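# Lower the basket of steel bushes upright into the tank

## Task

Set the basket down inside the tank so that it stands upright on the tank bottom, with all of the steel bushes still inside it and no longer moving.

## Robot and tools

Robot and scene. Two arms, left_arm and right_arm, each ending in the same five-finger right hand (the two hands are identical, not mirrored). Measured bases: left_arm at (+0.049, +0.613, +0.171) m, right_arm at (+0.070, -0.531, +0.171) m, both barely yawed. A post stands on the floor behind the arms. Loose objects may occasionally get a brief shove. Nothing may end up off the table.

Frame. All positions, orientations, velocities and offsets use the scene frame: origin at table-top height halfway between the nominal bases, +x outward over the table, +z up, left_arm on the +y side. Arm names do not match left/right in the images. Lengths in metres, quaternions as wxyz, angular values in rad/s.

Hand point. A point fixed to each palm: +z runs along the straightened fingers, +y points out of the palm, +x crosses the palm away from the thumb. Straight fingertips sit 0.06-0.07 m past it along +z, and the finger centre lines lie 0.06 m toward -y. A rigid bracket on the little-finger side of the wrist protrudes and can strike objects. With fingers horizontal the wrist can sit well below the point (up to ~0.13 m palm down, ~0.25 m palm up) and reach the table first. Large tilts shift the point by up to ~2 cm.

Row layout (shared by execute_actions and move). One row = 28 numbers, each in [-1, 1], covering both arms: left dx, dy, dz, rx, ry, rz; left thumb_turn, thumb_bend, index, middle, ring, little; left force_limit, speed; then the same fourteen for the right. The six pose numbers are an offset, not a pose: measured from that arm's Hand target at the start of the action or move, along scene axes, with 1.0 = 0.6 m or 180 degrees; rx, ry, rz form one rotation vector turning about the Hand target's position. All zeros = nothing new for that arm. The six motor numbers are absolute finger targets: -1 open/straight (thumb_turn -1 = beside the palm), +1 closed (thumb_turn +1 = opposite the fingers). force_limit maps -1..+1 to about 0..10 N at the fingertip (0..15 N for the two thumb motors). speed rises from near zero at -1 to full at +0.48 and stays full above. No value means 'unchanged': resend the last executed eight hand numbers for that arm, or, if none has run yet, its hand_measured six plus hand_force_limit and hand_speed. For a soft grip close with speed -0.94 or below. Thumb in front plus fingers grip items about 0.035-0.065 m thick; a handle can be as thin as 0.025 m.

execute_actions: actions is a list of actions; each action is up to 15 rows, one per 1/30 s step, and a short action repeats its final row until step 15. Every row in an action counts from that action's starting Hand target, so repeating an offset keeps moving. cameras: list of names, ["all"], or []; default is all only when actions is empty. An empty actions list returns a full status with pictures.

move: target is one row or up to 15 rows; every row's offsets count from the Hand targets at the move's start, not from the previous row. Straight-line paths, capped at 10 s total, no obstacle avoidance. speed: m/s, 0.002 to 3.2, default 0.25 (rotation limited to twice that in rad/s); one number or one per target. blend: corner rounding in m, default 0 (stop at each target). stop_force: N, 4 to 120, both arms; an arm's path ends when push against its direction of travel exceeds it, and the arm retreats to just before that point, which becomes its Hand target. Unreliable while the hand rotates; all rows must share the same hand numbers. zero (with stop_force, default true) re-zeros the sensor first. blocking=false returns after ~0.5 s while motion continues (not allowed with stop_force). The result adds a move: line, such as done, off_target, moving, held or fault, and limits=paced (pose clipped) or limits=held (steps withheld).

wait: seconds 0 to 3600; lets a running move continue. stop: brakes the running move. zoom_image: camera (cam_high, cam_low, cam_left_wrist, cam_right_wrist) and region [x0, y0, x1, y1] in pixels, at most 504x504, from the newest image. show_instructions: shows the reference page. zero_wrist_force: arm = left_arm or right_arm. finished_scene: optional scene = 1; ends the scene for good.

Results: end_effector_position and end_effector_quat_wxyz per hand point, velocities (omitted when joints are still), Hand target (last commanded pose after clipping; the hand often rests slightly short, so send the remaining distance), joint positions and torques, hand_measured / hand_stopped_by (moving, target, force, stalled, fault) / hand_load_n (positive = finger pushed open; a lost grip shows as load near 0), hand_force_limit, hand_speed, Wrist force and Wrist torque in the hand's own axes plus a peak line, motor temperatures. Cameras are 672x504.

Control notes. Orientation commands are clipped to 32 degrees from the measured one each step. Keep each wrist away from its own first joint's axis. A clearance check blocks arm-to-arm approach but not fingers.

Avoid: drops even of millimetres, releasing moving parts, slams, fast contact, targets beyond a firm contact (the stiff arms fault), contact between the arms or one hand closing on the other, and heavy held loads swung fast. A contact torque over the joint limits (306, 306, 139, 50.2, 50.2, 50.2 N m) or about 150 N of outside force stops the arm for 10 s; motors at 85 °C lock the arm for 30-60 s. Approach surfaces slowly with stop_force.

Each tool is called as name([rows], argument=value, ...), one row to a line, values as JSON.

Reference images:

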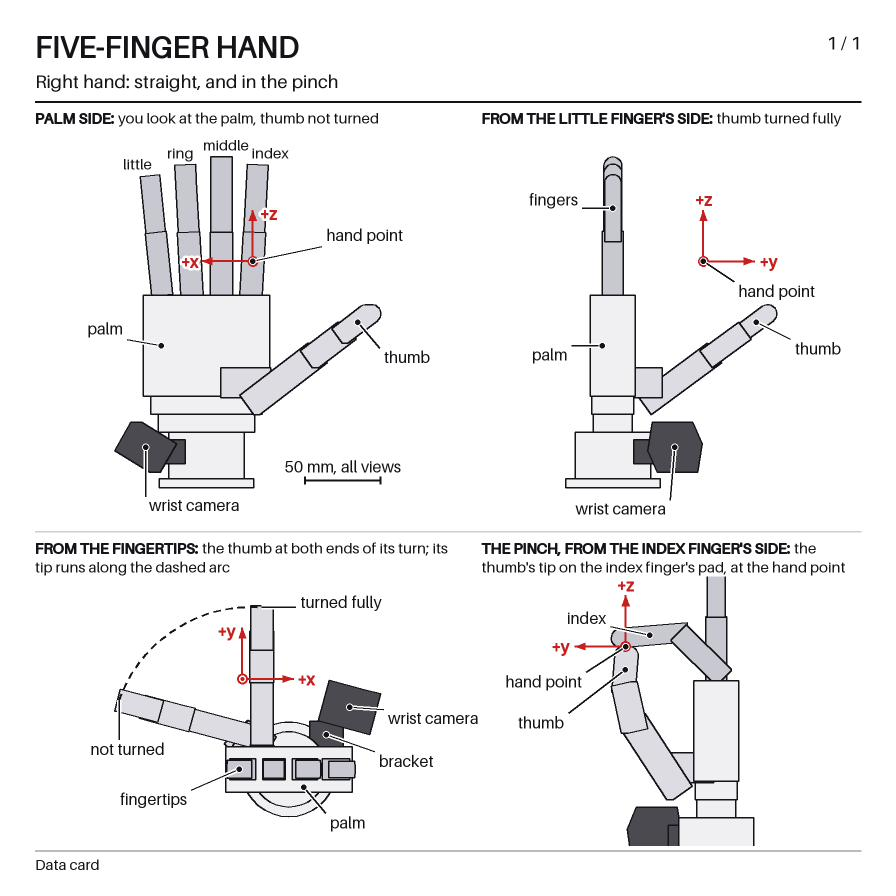

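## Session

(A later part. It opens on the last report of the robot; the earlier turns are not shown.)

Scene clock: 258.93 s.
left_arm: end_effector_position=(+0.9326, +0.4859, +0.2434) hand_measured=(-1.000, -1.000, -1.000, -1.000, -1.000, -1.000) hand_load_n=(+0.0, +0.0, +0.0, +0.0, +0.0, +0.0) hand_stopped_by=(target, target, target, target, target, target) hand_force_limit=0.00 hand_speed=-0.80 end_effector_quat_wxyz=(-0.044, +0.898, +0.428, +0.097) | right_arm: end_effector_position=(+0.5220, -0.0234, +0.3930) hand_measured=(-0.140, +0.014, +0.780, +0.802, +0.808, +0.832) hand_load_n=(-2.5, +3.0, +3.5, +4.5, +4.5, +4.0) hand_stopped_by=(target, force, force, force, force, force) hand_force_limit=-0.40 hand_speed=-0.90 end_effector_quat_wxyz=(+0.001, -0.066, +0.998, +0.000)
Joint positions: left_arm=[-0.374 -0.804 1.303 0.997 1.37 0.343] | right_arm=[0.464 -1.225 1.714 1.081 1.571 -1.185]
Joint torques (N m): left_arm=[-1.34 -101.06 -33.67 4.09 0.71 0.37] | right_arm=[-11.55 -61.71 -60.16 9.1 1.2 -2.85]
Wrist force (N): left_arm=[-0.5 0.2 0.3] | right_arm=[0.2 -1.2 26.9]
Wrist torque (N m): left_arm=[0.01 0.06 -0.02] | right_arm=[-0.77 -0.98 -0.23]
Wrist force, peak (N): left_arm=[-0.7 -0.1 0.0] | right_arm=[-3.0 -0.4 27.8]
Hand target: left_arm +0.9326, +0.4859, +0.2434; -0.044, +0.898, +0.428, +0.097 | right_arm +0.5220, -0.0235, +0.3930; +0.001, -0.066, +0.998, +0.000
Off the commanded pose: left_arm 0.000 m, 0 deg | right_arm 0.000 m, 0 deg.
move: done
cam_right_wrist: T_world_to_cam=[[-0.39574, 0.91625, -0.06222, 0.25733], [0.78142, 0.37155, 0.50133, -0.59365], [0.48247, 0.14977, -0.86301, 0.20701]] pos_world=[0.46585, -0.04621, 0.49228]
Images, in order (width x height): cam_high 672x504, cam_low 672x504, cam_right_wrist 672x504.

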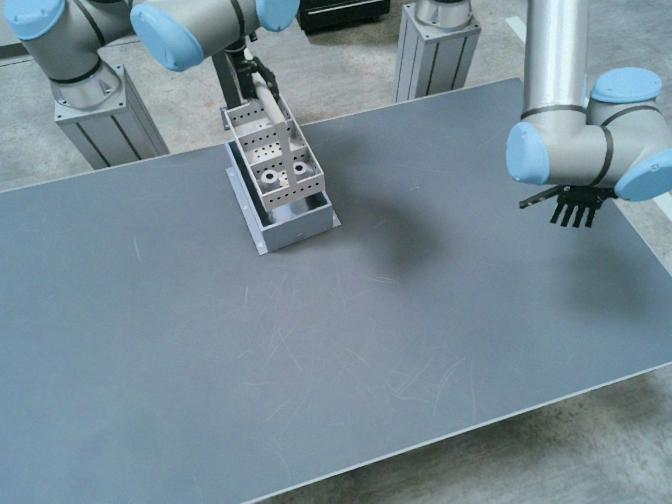

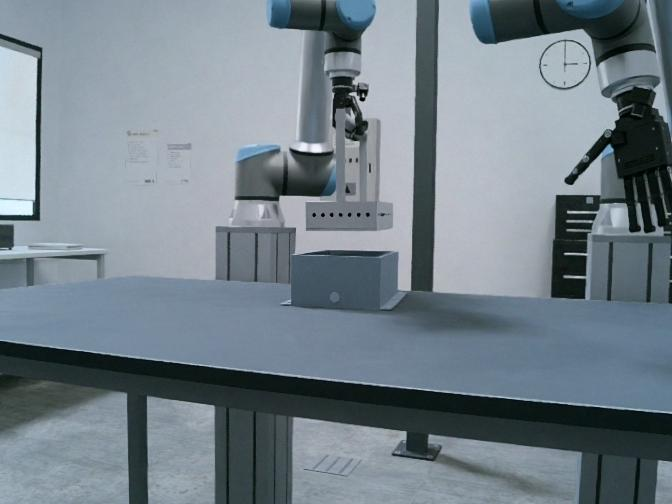

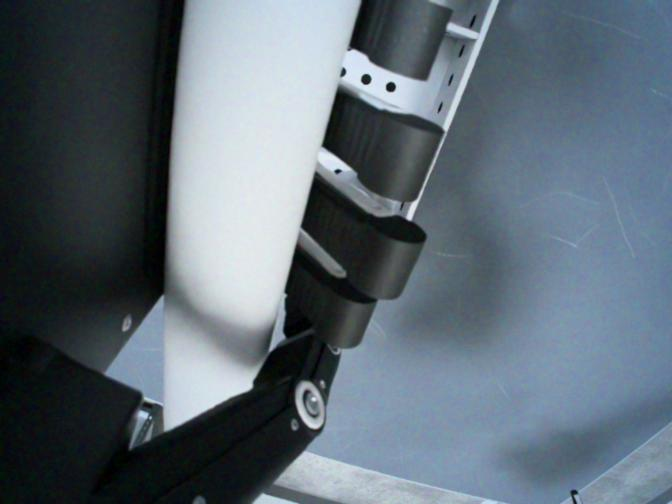

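zoom_image(camera="cam_low", region=[300, 180, 400, 250])

zoom_image(camera="cam_low", region=[310, 70, 400, 170])

Scaled by 5.040 from the camera's image (finer frame: 960x720).

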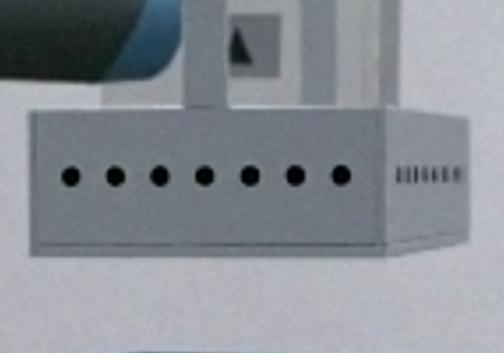

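Scaled by 5.040 from the camera's image (finer frame: 960x720).

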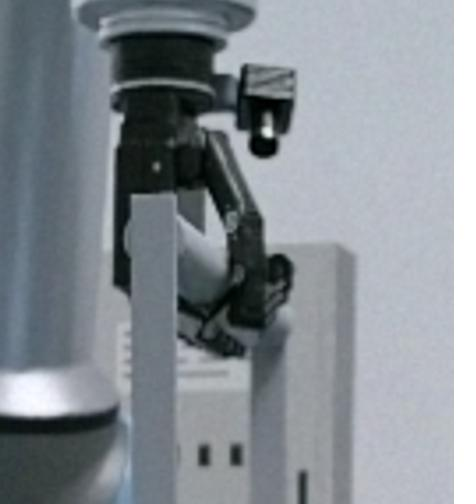

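move(target=[0,0,0,0,0,0,-1,-1,-1,-1,-1,-1,0,-0.8, -0.0183,-0.0133,0,0.0013,-0.0099,0,-0.14,0.9,0.98,0.98,0.98,0.98,-0.4,-0.9], speed=0.03, cameras=["cam_low","cam_high"])

zoom_image(camera="cam_high", region=[250, 160, 340, 250])

zoom_image(camera="cam_high", region=[215, 85, 305, 175])

zoom_image(camera="cam_low", region=[300, 180, 400, 250])

Scene clock: 345.13 s.
left_arm: end_effector_position=(+0.9326, +0.4859, +0.2434) hand_measured=(-1.000, -1.000, -1.000, -1.000, -1.000, -1.000) hand_load_n=(+0.0, +0.0, +0.0, +0.0, +0.0, +0.0) hand_stopped_by=(target, target, target, target, target, target) hand_force_limit=0.00 hand_speed=-0.80 end_effector_quat_wxyz=(-0.044, +0.898, +0.428, +0.097) | right_arm: end_effector_position=(+0.5109, -0.0315, +0.3929) hand_measured=(-0.140, +0.014, +0.780, +0.802, +0.808, +0.832) hand_load_n=(-3.0, +3.0, +3.0, +4.5, +4.5, +3.5) hand_stopped_by=(target, force, force, force, force, force) hand_force_limit=-0.40 hand_speed=-0.90 end_effector_quat_wxyz=(+0.016, -0.066, +0.998, +0.001) end_effector_velocity=(+0.001, +0.001, +0.001) end_effector_angular_velocity=(+0.001, +0.005, +0.001)
Joint positions: left_arm=[-0.374 -0.804 1.303 0.997 1.37 0.343] | right_arm=[0.467 -1.258 1.754 1.044 1.583 -1.182]
Joint velocities: left_arm=[within noise] | right_arm=[0 0.003 -0.005 0.006 -0.003 -0.001]
Joint torques (N m): left_arm=[-0.44 -99.22 -34.67 4.08 0.92 0.27] | right_arm=[2.52 -60.17 -59.4 8.39 -2.05 2.32]
Wrist force (N): left_arm=[0.1 0.1 0.3] | right_arm=[1.7 -1.1 27.4]
Wrist torque (N m): left_arm=[-0.01 -0.02 0.01] | right_arm=[-1.03 -0.67 -0.21]
Wrist force, peak (N): left_arm=[-0.7 0.3 -0.1] | right_arm=[1.2 -1.1 27.8]
Hand target: left_arm +0.9326, +0.4859, +0.2434; -0.044, +0.898, +0.428, +0.097 | right_arm +0.5110, -0.0314, +0.3930; +0.016, -0.066, +0.998, +0.001
Off the commanded pose: left_arm 0.000 m, 0 deg | right_arm 0.000 m, 0 deg.
move: done
Images, in order (width x height): cam_high 672x504, cam_low 672x504.

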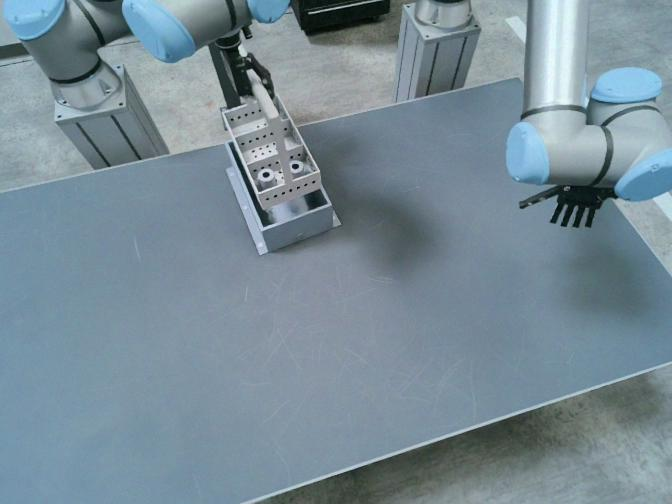

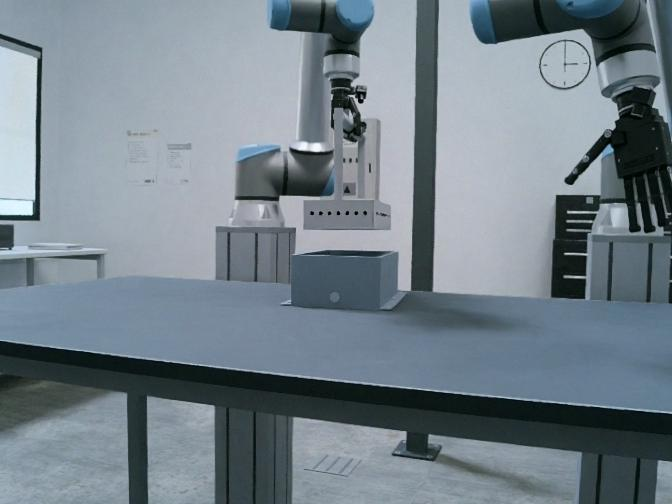

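Scaled by 5.600 from the camera's image (finer frame: 960x720).

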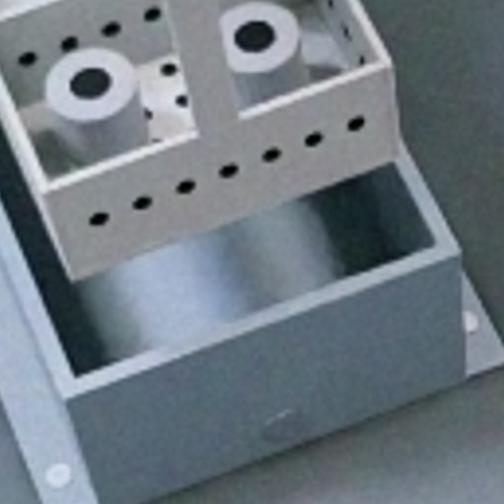

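Scaled by 5.600 from the camera's image (finer frame: 960x720).

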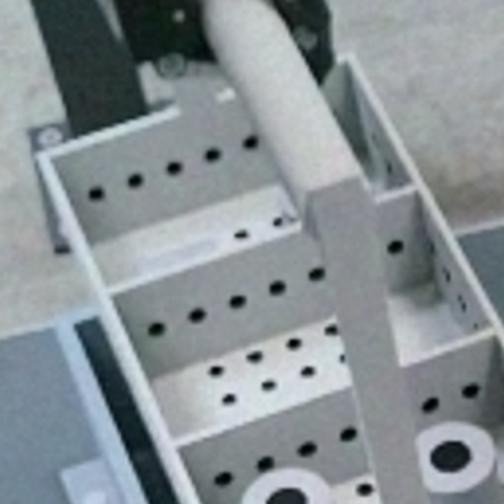

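Scaled by 5.040 from the camera's image (finer frame: 960x720).

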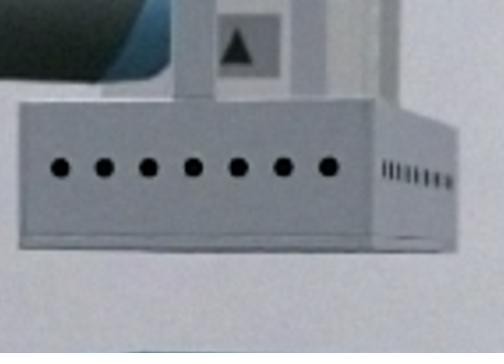

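move(target=[0,0,0,0,0,0,-1,-1,-1,-1,-1,-1,0,-0.8, -0.0018,0,-0.1,0.0003,-0.0022,0,-0.14,0.9,0.98,0.98,0.98,0.98,-0.4,-0.9], speed=0.04, cameras=["cam_low","cam_high"])

zoom_image(camera="cam_high", region=[210, 100, 350, 250])

zoom_image(camera="cam_low", region=[280, 190, 420, 320])

Scene clock: 367.73 s.
left_arm: end_effector_position=(+0.9326, +0.4859, +0.2434) hand_measured=(-1.000, -1.000, -1.000, -1.000, -1.000, -1.000) hand_load_n=(+0.0, +0.0, +0.0, +0.0, +0.0, +0.0) hand_stopped_by=(target, target, target, target, target, target) hand_force_limit=0.00 hand_speed=-0.80 end_effector_quat_wxyz=(-0.044, +0.898, +0.428, +0.097) | right_arm: end_effector_position=(+0.5098, -0.0315, +0.3328) hand_measured=(-0.140, +0.014, +0.780, +0.802, +0.808, +0.832) hand_load_n=(-2.5, +3.0, +3.0, +4.5, +4.0, +3.5) hand_stopped_by=(target, force, force, force, force, force) hand_force_limit=-0.40 hand_speed=-0.90 end_effector_quat_wxyz=(+0.020, -0.066, +0.998, +0.001) end_effector_velocity=(-0.001, +0.000, +0.002) end_effector_angular_velocity=(+0.000, +0.002, +0.001)
Joint positions: left_arm=[-0.374 -0.804 1.303 0.997 1.37 0.343] | right_arm=[0.469 -1.209 1.807 0.936 1.586 -1.18]
Joint velocities: left_arm=[within noise] | right_arm=[0.001 -0.002 -0.001 0.005 -0.001 -0.001]
Joint torques (N m): left_arm=[-1.18 -98.74 -34.03 4.08 0.86 0.03] | right_arm=[8.51 -78.58 -54.82 9.03 1.86 3.09]
Wrist force (N): left_arm=[-0.3 0.3 0.1] | right_arm=[1.6 -0.5 26.5]
Wrist torque (N m): left_arm=[0.03 0.03 0.00] | right_arm=[-0.92 -0.87 -0.15]
Wrist force, peak (N): left_arm=[-0.6 0.3 0.1] | right_arm=[1.6 -0.5 28.7]
Hand target: left_arm +0.9326, +0.4859, +0.2434; -0.044, +0.898, +0.428, +0.097 | right_arm +0.5099, -0.0314, +0.3330; +0.020, -0.066, +0.998, +0.001
Off the commanded pose: left_arm 0.000 m, 0 deg | right_arm 0.000 m, 0 deg.
move: done
Images, in order (width x height): cam_high 672x504, cam_low 672x504.

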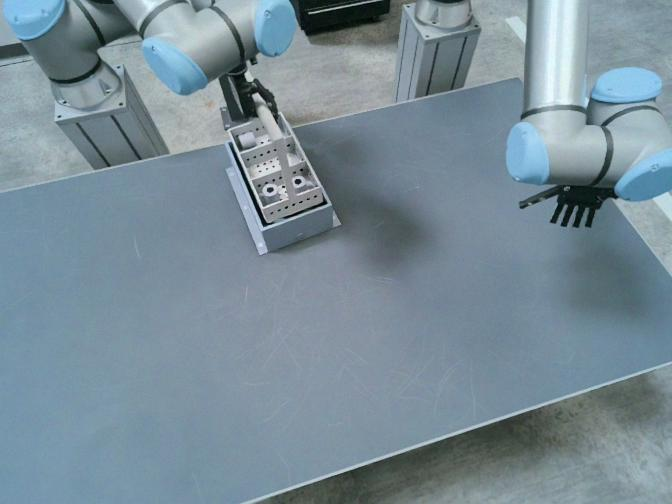

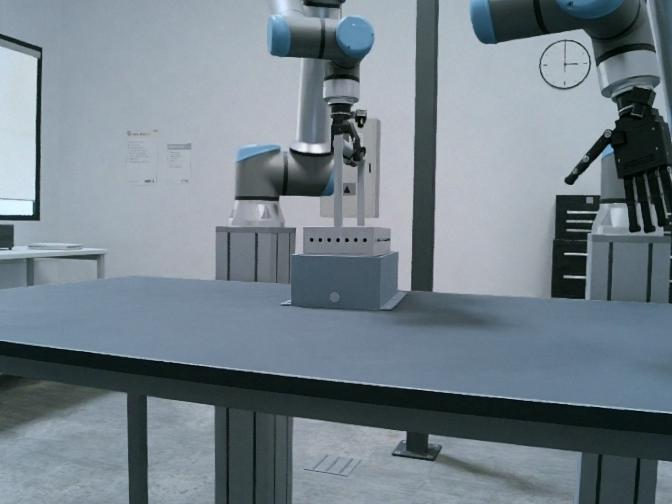

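Scaled by 3.360 from the camera's image (finer frame: 960x720).

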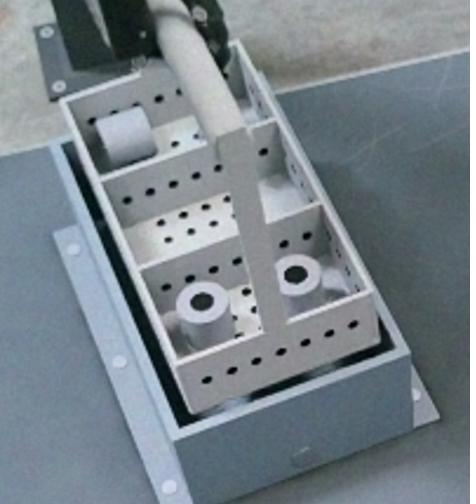

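Scaled by 3.600 from the camera's image (finer frame: 960x720).

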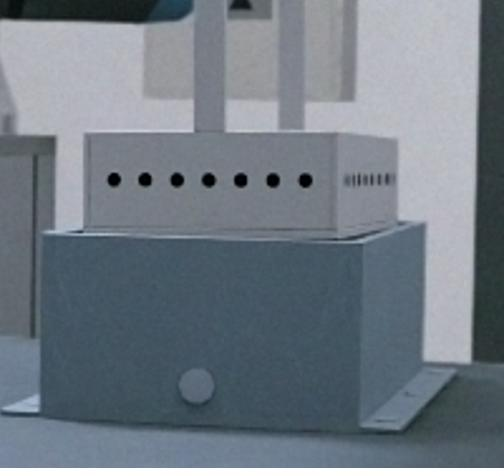

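move(target=[0,0,0,0,0,0,-1,-1,-1,-1,-1,-1,0,-0.8, 0,0,-0.1417,0,0,0,-0.14,0.9,0.98,0.98,0.98,0.98,-0.4,-0.9], speed=0.025, stop_force=10, cameras=["cam_low","cam_high","cam_right_wrist"])

zoom_image(camera="cam_high", region=[210, 100, 350, 250])

Scene clock: 378.57 s.
left_arm: end_effector_position=(+0.9326, +0.4859, +0.2434) hand_measured=(-1.000, -1.000, -1.000, -1.000, -1.000, -1.000) hand_load_n=(+0.0, -0.5, +0.0, +0.0, +0.0, +0.0) hand_stopped_by=(target, target, target, target, target, target) hand_force_limit=0.00 hand_speed=-0.80 end_effector_quat_wxyz=(-0.044, +0.898, +0.428, +0.097) | right_arm: end_effector_position=(+0.5099, -0.0314, +0.2480) hand_measured=(-0.140, +0.014, +0.780, +0.802, +0.808, +0.832) hand_load_n=(-2.5, +3.0, +3.0, +4.5, +4.5, +4.0) hand_stopped_by=(target, force, force, force, force, force) hand_force_limit=-0.40 hand_speed=-0.90 end_effector_quat_wxyz=(+0.020, -0.066, +0.998, +0.001)
Joint positions: left_arm=[-0.374 -0.804 1.303 0.997 1.37 0.343] | right_arm=[0.469 -1.12 1.86 0.795 1.586 -1.18]
Joint torques (N m): left_arm=[0.48 -98.29 -34.67 4.04 0.79 0.3] | right_arm=[-12.07 -84.13 -52.09 8.35 -1.47 -1.67]
Wrist force (N): left_arm=[-0.3 0.0 0.3] | right_arm=[2.0 -0.5 27.4]
Wrist torque (N m): left_arm=[-0.02 0.04 -0.02] | right_arm=[-0.92 -0.87 -0.12]
Wrist force, peak (N): left_arm=[-0.4 0.3 0.6] | right_arm=[2.2 -0.4 28.5]
Hand target: left_arm +0.9326, +0.4859, +0.2434; -0.044, +0.898, +0.428, +0.097 | right_arm +0.5099, -0.0314, +0.2480; +0.020, -0.066, +0.998, +0.001
Off the commanded pose: left_arm 0.000 m, 0 deg | right_arm 0.000 m, 0 deg.
move: done
cam_right_wrist: T_world_to_cam=[[-0.39329, 0.91654, -0.07269, 0.25224], [0.76173, 0.36909, 0.53248, -0.50637], [0.51487, 0.15405, -0.84332, 0.06761]] pos_world=[0.45011, -0.0547, 0.34498]
Images, in order (width x height): cam_high 672x504, cam_low 672x504, cam_right_wrist 672x504.

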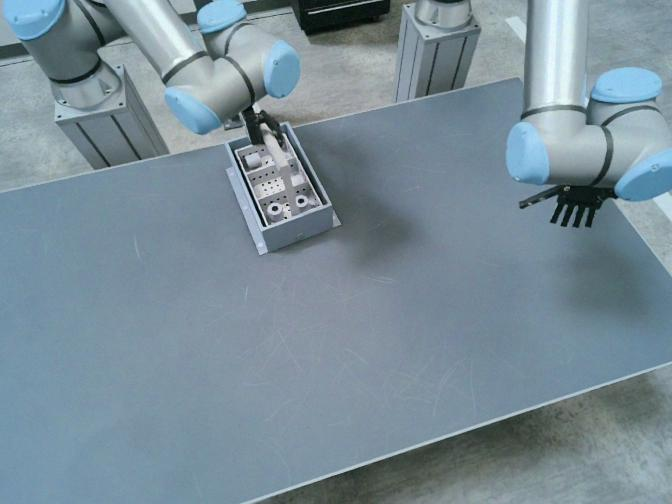

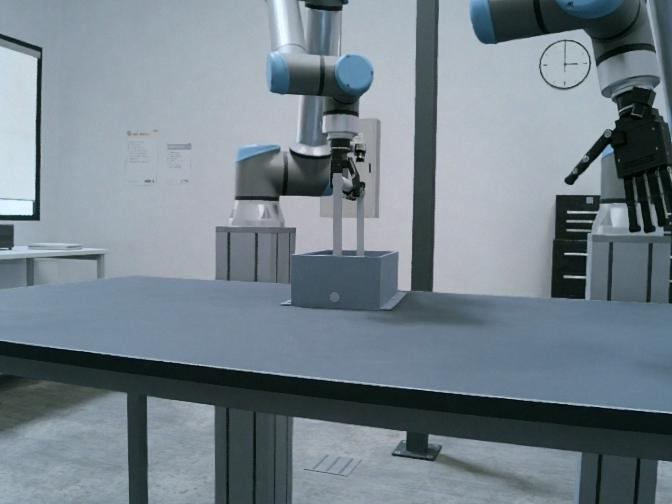

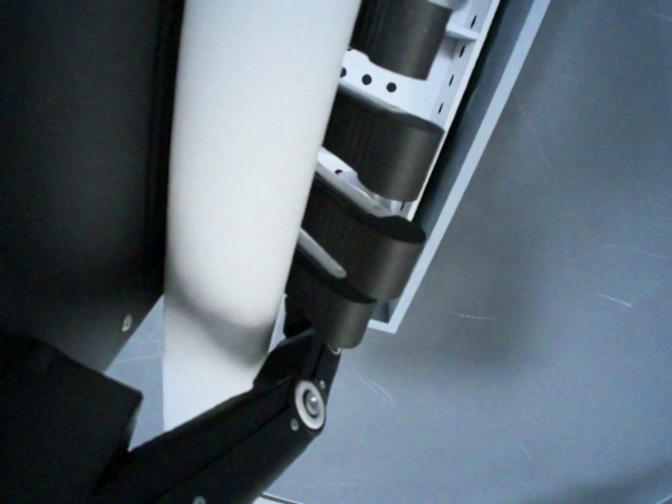

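Scaled by 3.360 from the camera's image (finer frame: 960x720).

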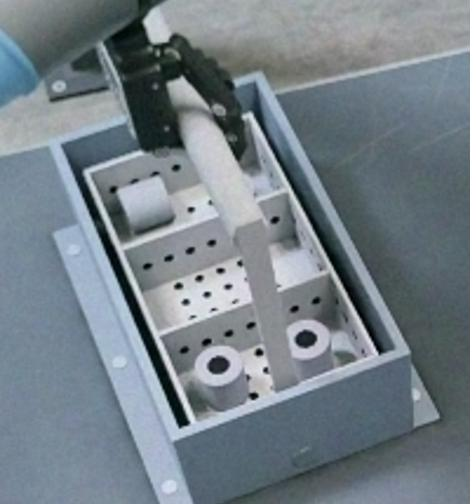

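move(target=[0,0,0,0,0,0,-1,-1,-1,-1,-1,-1,0,-0.8, 0,0,-0.0583,0,0,0,-0.14,0.9,0.98,0.98,0.98,0.98,-0.4,-0.9], speed=0.005, stop_force=6, cameras=["cam_high","cam_low"])

zoom_image(camera="cam_high", region=[210, 100, 350, 250])

Scene clock: 390.23 s.
left_arm: end_effector_position=(+0.9326, +0.4859, +0.2434) hand_measured=(-1.000, -1.000, -1.000, -1.000, -1.000, -1.000) hand_load_n=(+0.0, +0.0, +0.0, +0.0, +0.0, +0.0) hand_stopped_by=(target, target, target, target, target, target) hand_force_limit=0.00 hand_speed=-0.80 end_effector_quat_wxyz=(-0.044, +0.898, +0.428, +0.097) | right_arm: end_effector_position=(+0.5099, -0.0314, +0.2339) hand_measured=(-0.140, +0.014, +0.780, +0.802, +0.808, +0.832) hand_load_n=(-2.5, +2.5, +3.0, +4.5, +4.5, +3.5) hand_stopped_by=(target, force, force, force, force, force) hand_force_limit=-0.40 hand_speed=-0.90 end_effector_quat_wxyz=(+0.020, -0.066, +0.998, +0.001)
Joint positions: left_arm=[-0.374 -0.804 1.303 0.997 1.37 0.343] | right_arm=[0.469 -1.104 1.866 0.772 1.586 -1.18]
Joint torques (N m): left_arm=[-1.16 -98.94 -34.68 4.18 0.81 0.1] | right_arm=[-8.67 -79.26 -35.01 8.65 -1.21 -1.08]
Wrist force (N): left_arm=[-0.3 0.0 0.2] | right_arm=[-1.2 1.1 22.2]
Wrist torque (N m): left_arm=[-0.01 0.04 -0.01] | right_arm=[-0.62 -0.58 -0.18]
Wrist force, peak (N): left_arm=[-0.7 0.3 0.4] | right_arm=[2.1 -0.2 27.9]
Hand target: left_arm +0.9326, +0.4859, +0.2434; -0.044, +0.898, +0.428, +0.097 | right_arm +0.5100, -0.0314, +0.2339; +0.020, -0.066, +0.998, +0.001 (not the last commanded pose)
Off the commanded pose: left_arm 0.000 m, 0 deg | right_arm 0.021 m, 0 deg.
move: contact (right_arm)

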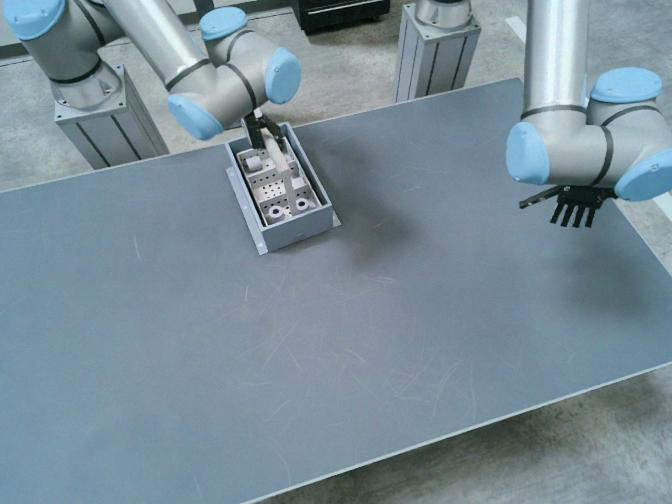

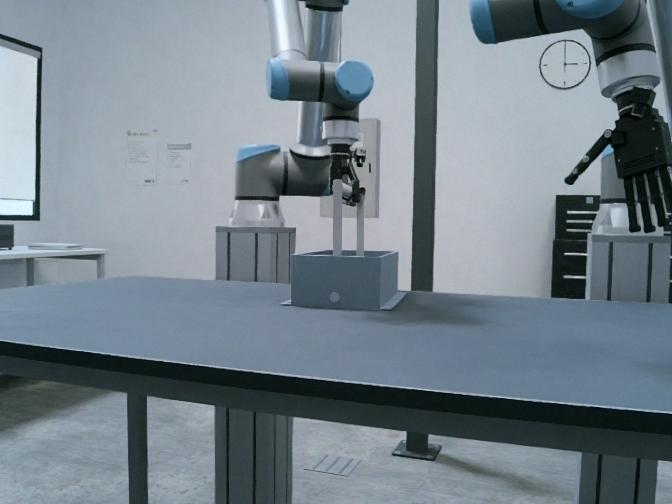

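Scaled by 3.360 from the camera's image (finer frame: 960x720).

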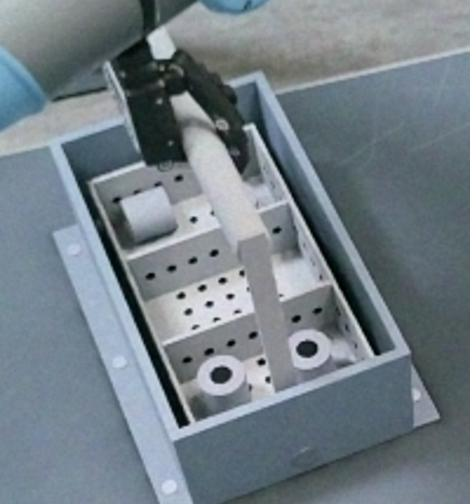

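move(target=[0,0,0,0,0,0,-1,-1,-1,-1,-1,-1,0,-0.8, 0,0,-0.02,0,0,0,-0.14,0.9,0.98,0.98,0.98,0.98,-0.4,-0.9], speed=0.003, stop_force=10, cameras=["cam_high"])

zoom_image(camera="cam_high", region=[210, 100, 350, 250])

Scene clock: 396.57 s.
left_arm: end_effector_position=(+0.9326, +0.4859, +0.2434) hand_measured=(-1.000, -1.000, -1.000, -1.000, -1.000, -1.000) hand_load_n=(+0.0, +0.0, +0.0, +0.0, +0.0, +0.0) hand_stopped_by=(target, target, target, target, target, target) hand_force_limit=0.00 hand_speed=-0.80 end_effector_quat_wxyz=(-0.044, +0.898, +0.428, +0.097) | right_arm: end_effector_position=(+0.5101, -0.0314, +0.2335) hand_measured=(-0.140, +0.014, +0.780, +0.802, +0.808, +0.832) hand_load_n=(-2.5, +3.0, +3.0, +4.0, +3.5, +3.0) hand_stopped_by=(target, force, force, force, force, force) hand_force_limit=-0.40 hand_speed=-0.90 end_effector_quat_wxyz=(+0.020, -0.066, +0.998, +0.001)
Joint positions: left_arm=[-0.374 -0.804 1.303 0.997 1.37 0.343] | right_arm=[0.469 -1.103 1.866 0.771 1.586 -1.18]
Joint torques (N m): left_arm=[-0.66 -98.06 -34.71 4.08 0.84 0.05] | right_arm=[-9.6 -76.61 -38.17 8.68 -0.97 -1.59]
Wrist force (N): left_arm=[0.0 0.1 0.1] | right_arm=[-5.0 3.3 14.5]
Wrist torque (N m): left_arm=[0.00 -0.01 0.01] | right_arm=[-0.40 -0.28 -0.16]
Wrist force, peak (N): left_arm=[-0.5 0.1 0.4] | right_arm=[-1.0 0.9 22.8]
Hand target: left_arm +0.9326, +0.4859, +0.2434; -0.044, +0.898, +0.428, +0.097 | right_arm +0.5101, -0.0313, +0.2335; +0.020, -0.066, +0.998, +0.001 (not the last commanded pose)
Off the commanded pose: left_arm 0.000 m, 0 deg | right_arm 0.012 m, 0 deg.
move: contact (right_arm)

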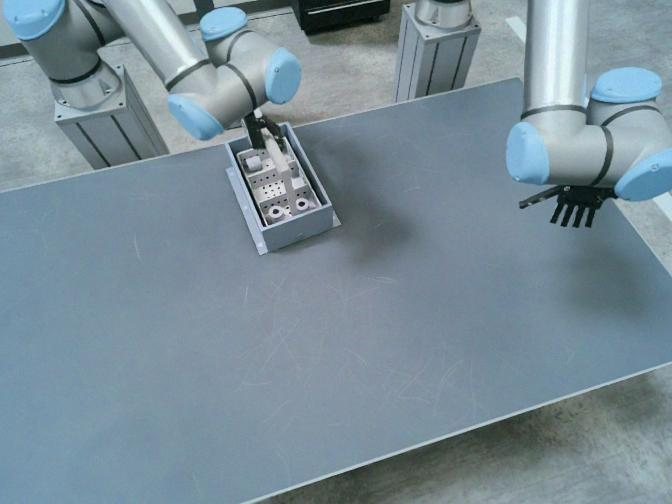

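Scaled by 3.360 from the camera's image (finer frame: 960x720).

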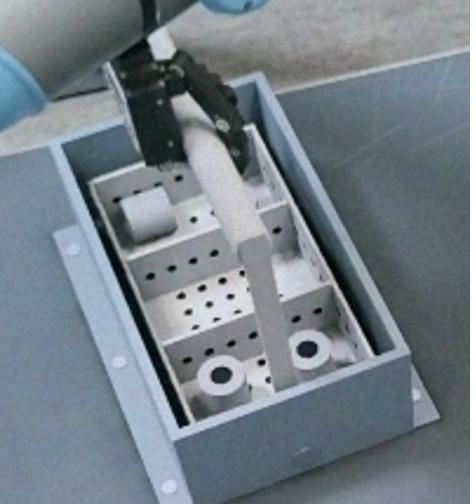

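move(target=[0,0,0,0,0,0,-1,-1,-1,-1,-1,-1,0,-0.8, 0,0,-0.015,0,0,0,-0.14,0.9,0.98,0.98,0.98,0.98,-0.4,-0.9], speed=0.003, stop_force=14, cameras=["cam_high","cam_low"])

zoom_image(camera="cam_high", region=[210, 100, 350, 250])

Scene clock: 404.40 s.
left_arm: end_effector_position=(+0.9326, +0.4859, +0.2434) hand_measured=(-1.000, -1.000, -1.000, -1.000, -1.000, -1.000) hand_load_n=(+0.0, +0.0, +0.0, +0.0, +0.0, +0.0) hand_stopped_by=(target, target, target, target, target, target) hand_force_limit=0.00 hand_speed=-0.80 end_effector_quat_wxyz=(-0.044, +0.898, +0.428, +0.097) | right_arm: end_effector_position=(+0.5101, -0.0314, +0.2297) hand_measured=(-0.140, +0.014, +0.780, +0.802, +0.810, +0.832) hand_load_n=(-2.5, +3.0, +2.5, +2.5, +1.5, +1.0) hand_stopped_by=(target, force, force, force, force, force) hand_force_limit=-0.40 hand_speed=-0.90 end_effector_quat_wxyz=(+0.020, -0.066, +0.998, +0.001)
Joint positions: left_arm=[-0.374 -0.804 1.303 0.997 1.37 0.343] | right_arm=[0.469 -1.099 1.868 0.765 1.586 -1.18]
Joint torques (N m): left_arm=[0.05 -98.32 -34.8 3.97 0.76 0.21] | right_arm=[-10.81 -74.67 -27.59 4.66 -1.26 -1.24]
Wrist force (N): left_arm=[-0.2 0.0 0.3] | right_arm=[5.6 -2.2 6.7]
Wrist torque (N m): left_arm=[-0.02 0.02 -0.01] | right_arm=[-0.41 -0.39 -0.14]
Wrist force, peak (N): left_arm=[-0.7 0.1 0.2] | right_arm=[3.5 -0.7 27.7]
Hand target: left_arm +0.9326, +0.4859, +0.2434; -0.044, +0.898, +0.428, +0.097 | right_arm +0.5101, -0.0314, +0.2297; +0.020, -0.066, +0.998, +0.001 (not the last commanded pose)
Off the commanded pose: left_arm 0.000 m, 0 deg | right_arm 0.005 m, 0 deg.
move: contact (right_arm)

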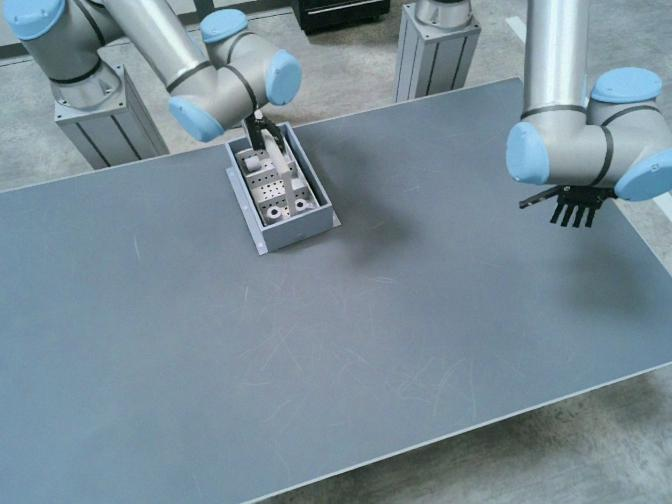

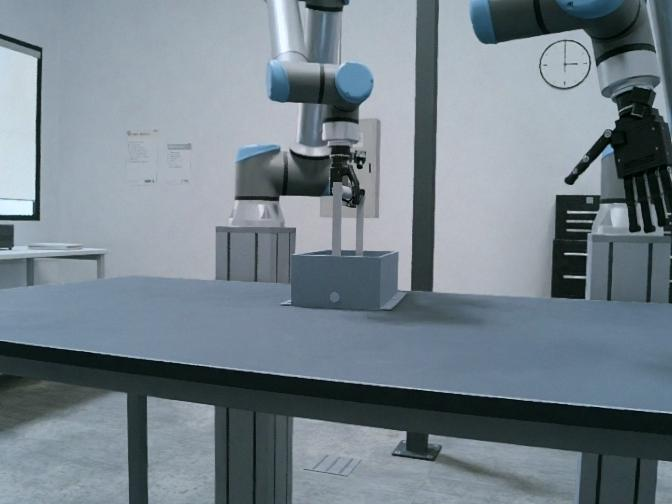

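Scaled by 3.360 from the camera's image (finer frame: 960x720).

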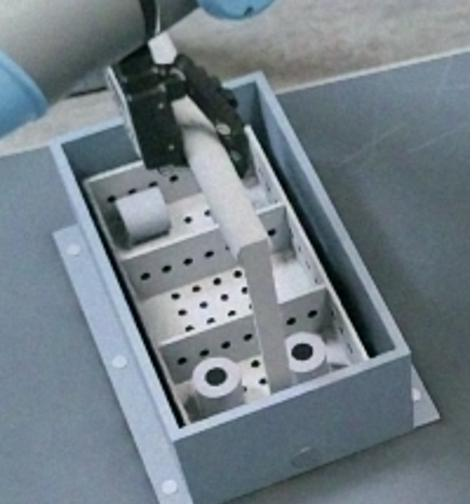

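zoom_image(camera="cam_high", region=[250, 160, 340, 250])

zoom_image(camera="cam_high", region=[220, 110, 310, 200])

Scaled by 5.600 from the camera's image (finer frame: 960x720).

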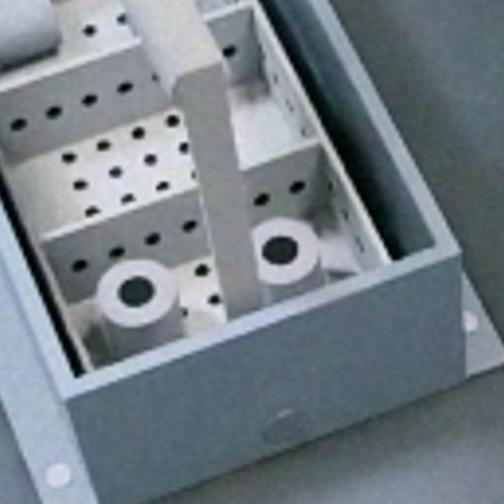

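Scaled by 5.600 from the camera's image (finer frame: 960x720).

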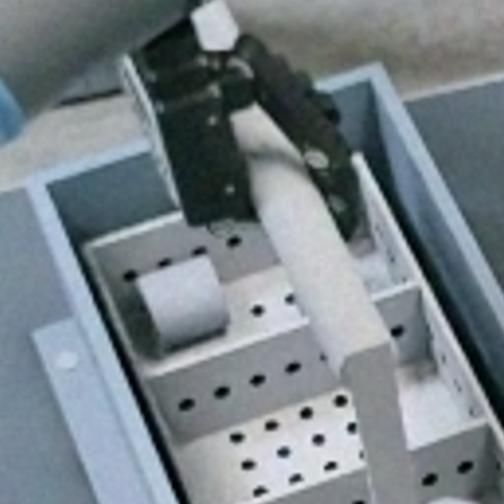

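zoom_image(camera="cam_low", region=[310, 160, 390, 260])

Scaled by 5.040 from the camera's image (finer frame: 960x720).

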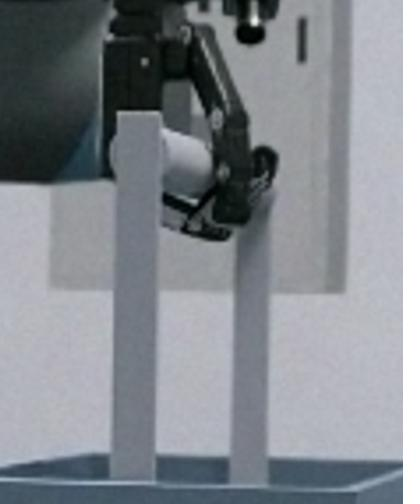

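move(target=[0,0,0,0,0,0,-1,-1,-1,-1,-1,-1,0,-0.8, 0,0,-0.01,0,0,0,-0.14,0.9,0.98,0.98,0.98,0.98,-0.4,-0.9], speed=0.003, stop_force=7, cameras=["cam_high","cam_low"])

zoom_image(camera="cam_high", region=[250, 160, 340, 250])

zoom_image(camera="cam_low", region=[310, 160, 390, 260])

Scene clock: 466.57 s.
left_arm: end_effector_position=(+0.9326, +0.4859, +0.2434) hand_measured=(-1.000, -1.000, -1.000, -1.000, -1.000, -1.000) hand_load_n=(+0.0, +0.0, +0.0, +0.0, +0.0, +0.0) hand_stopped_by=(target, target, target, target, target, target) hand_force_limit=0.00 hand_speed=-0.80 end_effector_quat_wxyz=(-0.044, +0.898, +0.428, +0.097) | right_arm: end_effector_position=(+0.5101, -0.0314, +0.2297) hand_measured=(-0.140, +0.014, +0.780, +0.802, +0.810, +0.832) hand_load_n=(-2.5, +3.0, +2.5, +2.5, +1.0, +0.5) hand_stopped_by=(target, force, force, force, force, force) hand_force_limit=-0.40 hand_speed=-0.90 end_effector_quat_wxyz=(+0.020, -0.066, +0.998, +0.001)
Joint positions: left_arm=[-0.374 -0.804 1.303 0.997 1.37 0.343] | right_arm=[0.469 -1.098 1.868 0.765 1.586 -1.18]
Joint torques (N m): left_arm=[-1.93 -99.22 -35.23 4.07 0.85 0.29] | right_arm=[-9.23 -69.6 -36.66 5.4 -1.29 -1.56]
Wrist force (N): left_arm=[-0.5 0.1 0.4] | right_arm=[7.2 -3.5 3.1]
Wrist torque (N m): left_arm=[-0.02 0.06 -0.02] | right_arm=[-0.28 -0.34 -0.14]
Wrist force, peak (N): left_arm=[-0.8 0.1 0.4] | right_arm=[5.4 -1.9 8.7]
Hand target: left_arm +0.9326, +0.4859, +0.2434; -0.044, +0.898, +0.428, +0.097 | right_arm +0.5101, -0.0314, +0.2297; +0.020, -0.066, +0.998, +0.001 (not the last commanded pose)
Off the commanded pose: left_arm 0.000 m, 0 deg | right_arm 0.006 m, 0 deg.
move: contact (right_arm)

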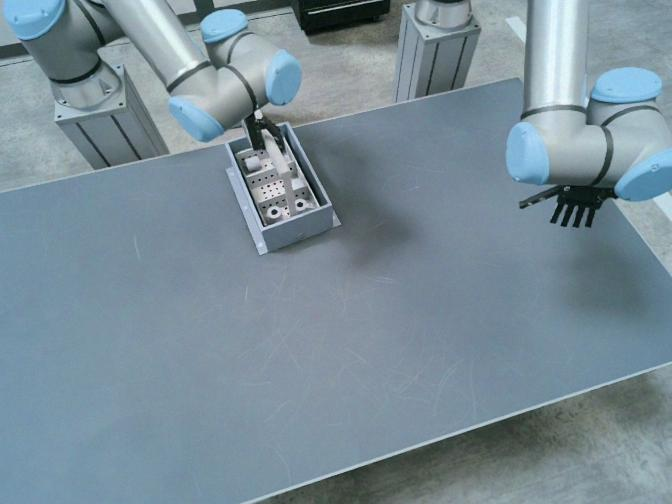

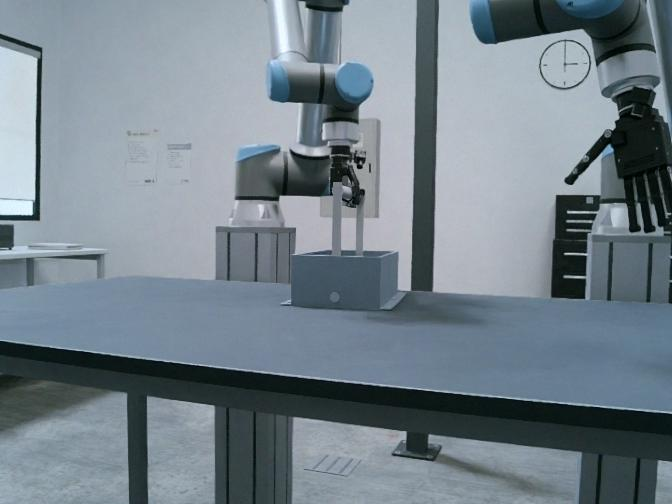

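Scaled by 5.600 from the camera's image (finer frame: 960x720).

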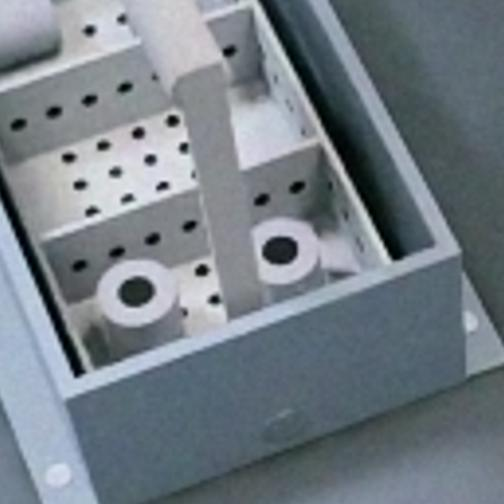

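Scaled by 5.040 from the camera's image (finer frame: 960x720).

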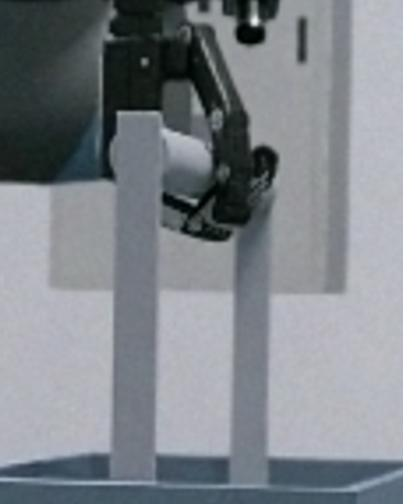

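execute_actions([
  [[0,0,0,0,0,0,-1,-1,-1,-1,-1,-1,0,-0.8, 0,0,0,0,0,0,-0.14,-0.5,0.98,0.98,0.98,0.98,-0.4,-0.88]],
])

wait(seconds=2, cameras=["cam_high"])

Scene clock: 486.43 s.
left_arm: end_effector_position=(+0.9326, +0.4859, +0.2434) hand_measured=(-1.000, -1.000, -1.000, -1.000, -1.000, -1.000) hand_load_n=(+0.0, +0.0, +0.0, +0.0, +0.0, +0.0) hand_stopped_by=(target, target, target, target, target, target) hand_force_limit=0.00 hand_speed=-0.80 end_effector_quat_wxyz=(-0.044, +0.898, +0.428, +0.097) | right_arm: end_effector_position=(+0.5101, -0.0314, +0.2297) hand_measured=(-0.140, -0.500, +0.780, +0.802, +0.810, +0.832) hand_load_n=(+0.0, +0.0, +2.5, +2.5, +1.5, +0.5) hand_stopped_by=(target, target, force, force, force, force) hand_force_limit=-0.40 hand_speed=-0.88 end_effector_quat_wxyz=(+0.020, -0.066, +0.998, +0.001)
Joint positions: left_arm=[-0.374 -0.804 1.303 0.997 1.37 0.343] | right_arm=[0.469 -1.098 1.868 0.765 1.586 -1.18]
Joint torques (N m): left_arm=[-0.68 -97.56 -35.03 4.09 0.66 0.12] | right_arm=[-12.02 -73.05 -36.86 5.05 -0.92 -1.54]
Wrist force (N): left_arm=[-0.6 0.0 0.3] | right_arm=[5.9 -3.7 6.2]
Wrist torque (N m): left_arm=[-0.02 0.08 -0.03] | right_arm=[-0.36 -0.28 0.08]
Wrist force, peak (N): left_arm=[-0.5 0.2 0.6] | right_arm=[6.1 -4.2 6.8]
Hand target: left_arm +0.9326, +0.4859, +0.2434; -0.044, +0.898, +0.428, +0.097 | right_arm +0.5101, -0.0314, +0.2297; +0.020, -0.066, +0.998, +0.001
Off the commanded pose: left_arm 0.000 m, 0 deg | right_arm 0.000 m, 0 deg.
Step readings (end_effector_position of left_arm | right_arm):
0: (+0.9326, +0.4859, +0.2434) | (+0.5101, -0.0314, +0.2297)
1: (+0.9326, +0.4859, +0.2434) | (+0.5101, -0.0314, +0.2297)
2: (+0.9326, +0.4859, +0.2434) | (+0.5101, -0.0314, +0.2297)
4: (+0.9326, +0.4859, +0.2434) | (+0.5101, -0.0314, +0.2297)
8: (+0.9326, +0.4859, +0.2434) | (+0.5101, -0.0314, +0.2297)
15: (+0.9326, +0.4859, +0.2434) | (+0.5101, -0.0314, +0.2297)

Scene clock: 488.43 s.
left_arm: end_effector_position=(+0.9326, +0.4859, +0.2434) hand_measured=(-1.000, -1.000, -1.000, -1.000, -1.000, -1.000) hand_load_n=(+0.0, -0.5, +0.0, +0.0, +0.0, +0.0) hand_stopped_by=(target, target, target, target, target, target) hand_force_limit=0.00 hand_speed=-0.80 end_effector_quat_wxyz=(-0.044, +0.898, +0.428, +0.097) | right_arm: end_effector_position=(+0.5101, -0.0314, +0.2297) hand_measured=(-0.140, -0.500, +0.780, +0.802, +0.810, +0.832) hand_load_n=(+0.0, +0.0, +2.5, +2.5, +1.0, +0.5) hand_stopped_by=(target, target, force, force, force, force) hand_force_limit=-0.40 hand_speed=-0.88 end_effector_quat_wxyz=(+0.020, -0.066, +0.998, +0.001)
Joint positions: left_arm=[-0.374 -0.804 1.303 0.997 1.37 0.343] | right_arm=[0.469 -1.098 1.868 0.765 1.586 -1.18]
Joint torques (N m): left_arm=[-0.16 -98.72 -35.06 4.09 0.76 0.24] | right_arm=[-11.81 -73.28 -36.76 5.14 -1.31 -1.29]
Wrist force (N): left_arm=[-0.3 -0.1 0.3] | right_arm=[6.1 -4.2 5.8]
Wrist torque (N m): left_arm=[-0.04 0.03 -0.02] | right_arm=[-0.42 -0.30 0.08]
Wrist force, peak (N): left_arm=[-0.5 0.2 0.6] | right_arm=[5.8 -4.4 6.8]
Hand target: left_arm +0.9326, +0.4859, +0.2434; -0.044, +0.898, +0.428, +0.097 | right_arm +0.5101, -0.0314, +0.2297; +0.020, -0.066, +0.998, +0.001
Off the commanded pose: left_arm 0.000 m, 0 deg | right_arm 0.000 m, 0 deg.
wait: 2.00 s; at rest by 0.17 s

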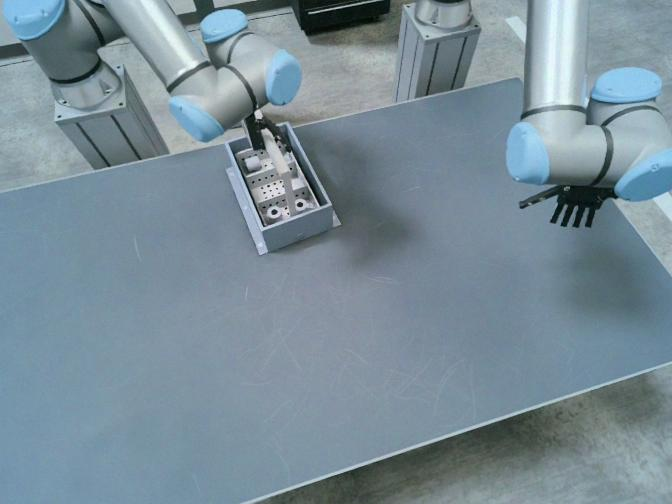

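move(target=[0,0,0,0,0,0,-1,-1,-1,-1,-1,-1,0,-0.8, 0,0,-0.006,0,0,0,-0.14,-0.5,0.98,0.98,0.98,0.98,-0.4,-0.88], speed=0.003, stop_force=12, cameras=["cam_high"])

Scene clock: 495.23 s.
left_arm: end_effector_position=(+0.9326, +0.4859, +0.2434) hand_measured=(-1.000, -1.000, -1.000, -1.000, -1.000, -1.000) hand_load_n=(+0.0, +0.0, +0.0, +0.0, +0.0, +0.0) hand_stopped_by=(target, target, target, target, target, target) hand_force_limit=0.00 hand_speed=-0.80 end_effector_quat_wxyz=(-0.044, +0.898, +0.428, +0.097) | right_arm: end_effector_position=(+0.5101, -0.0314, +0.2260) hand_measured=(-0.140, -0.500, +0.780, +0.802, +0.810, +0.832) hand_load_n=(+0.0, +0.0, +0.0, +0.0, +0.0, +0.0) hand_stopped_by=(target, target, force, force, force, force) hand_force_limit=-0.40 hand_speed=-0.88 end_effector_quat_wxyz=(+0.020, -0.066, +0.998, +0.001)
Joint positions: left_arm=[-0.374 -0.804 1.303 0.997 1.37 0.343] | right_arm=[0.469 -1.094 1.87 0.759 1.586 -1.18]
Joint torques (N m): left_arm=[-0.51 -98.47 -35.25 4.22 0.66 0.17] | right_arm=[-9.46 -56.84 -19.68 1.79 -1.11 -1.31]
Wrist force (N): left_arm=[-0.5 0.0 0.2] | right_arm=[1.0 -7.6 -1.4]
Wrist torque (N m): left_arm=[-0.02 0.07 -0.02] | right_arm=[-0.21 -0.12 -0.17]
Wrist force, peak (N): left_arm=[-0.7 0.2 0.5] | right_arm=[6.2 -4.3 6.5]
Hand target: left_arm +0.9326, +0.4859, +0.2434; -0.044, +0.898, +0.428, +0.097 | right_arm +0.5101, -0.0314, +0.2261; +0.020, -0.066, +0.998, +0.001
Off the commanded pose: left_arm 0.000 m, 0 deg | right_arm 0.000 m, 0 deg.
move: done

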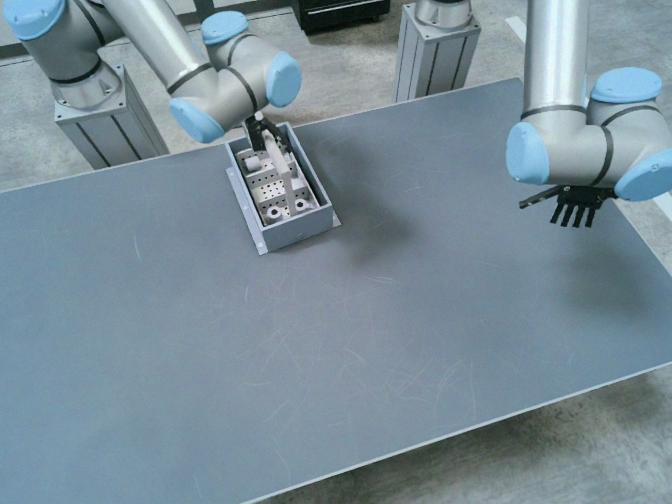

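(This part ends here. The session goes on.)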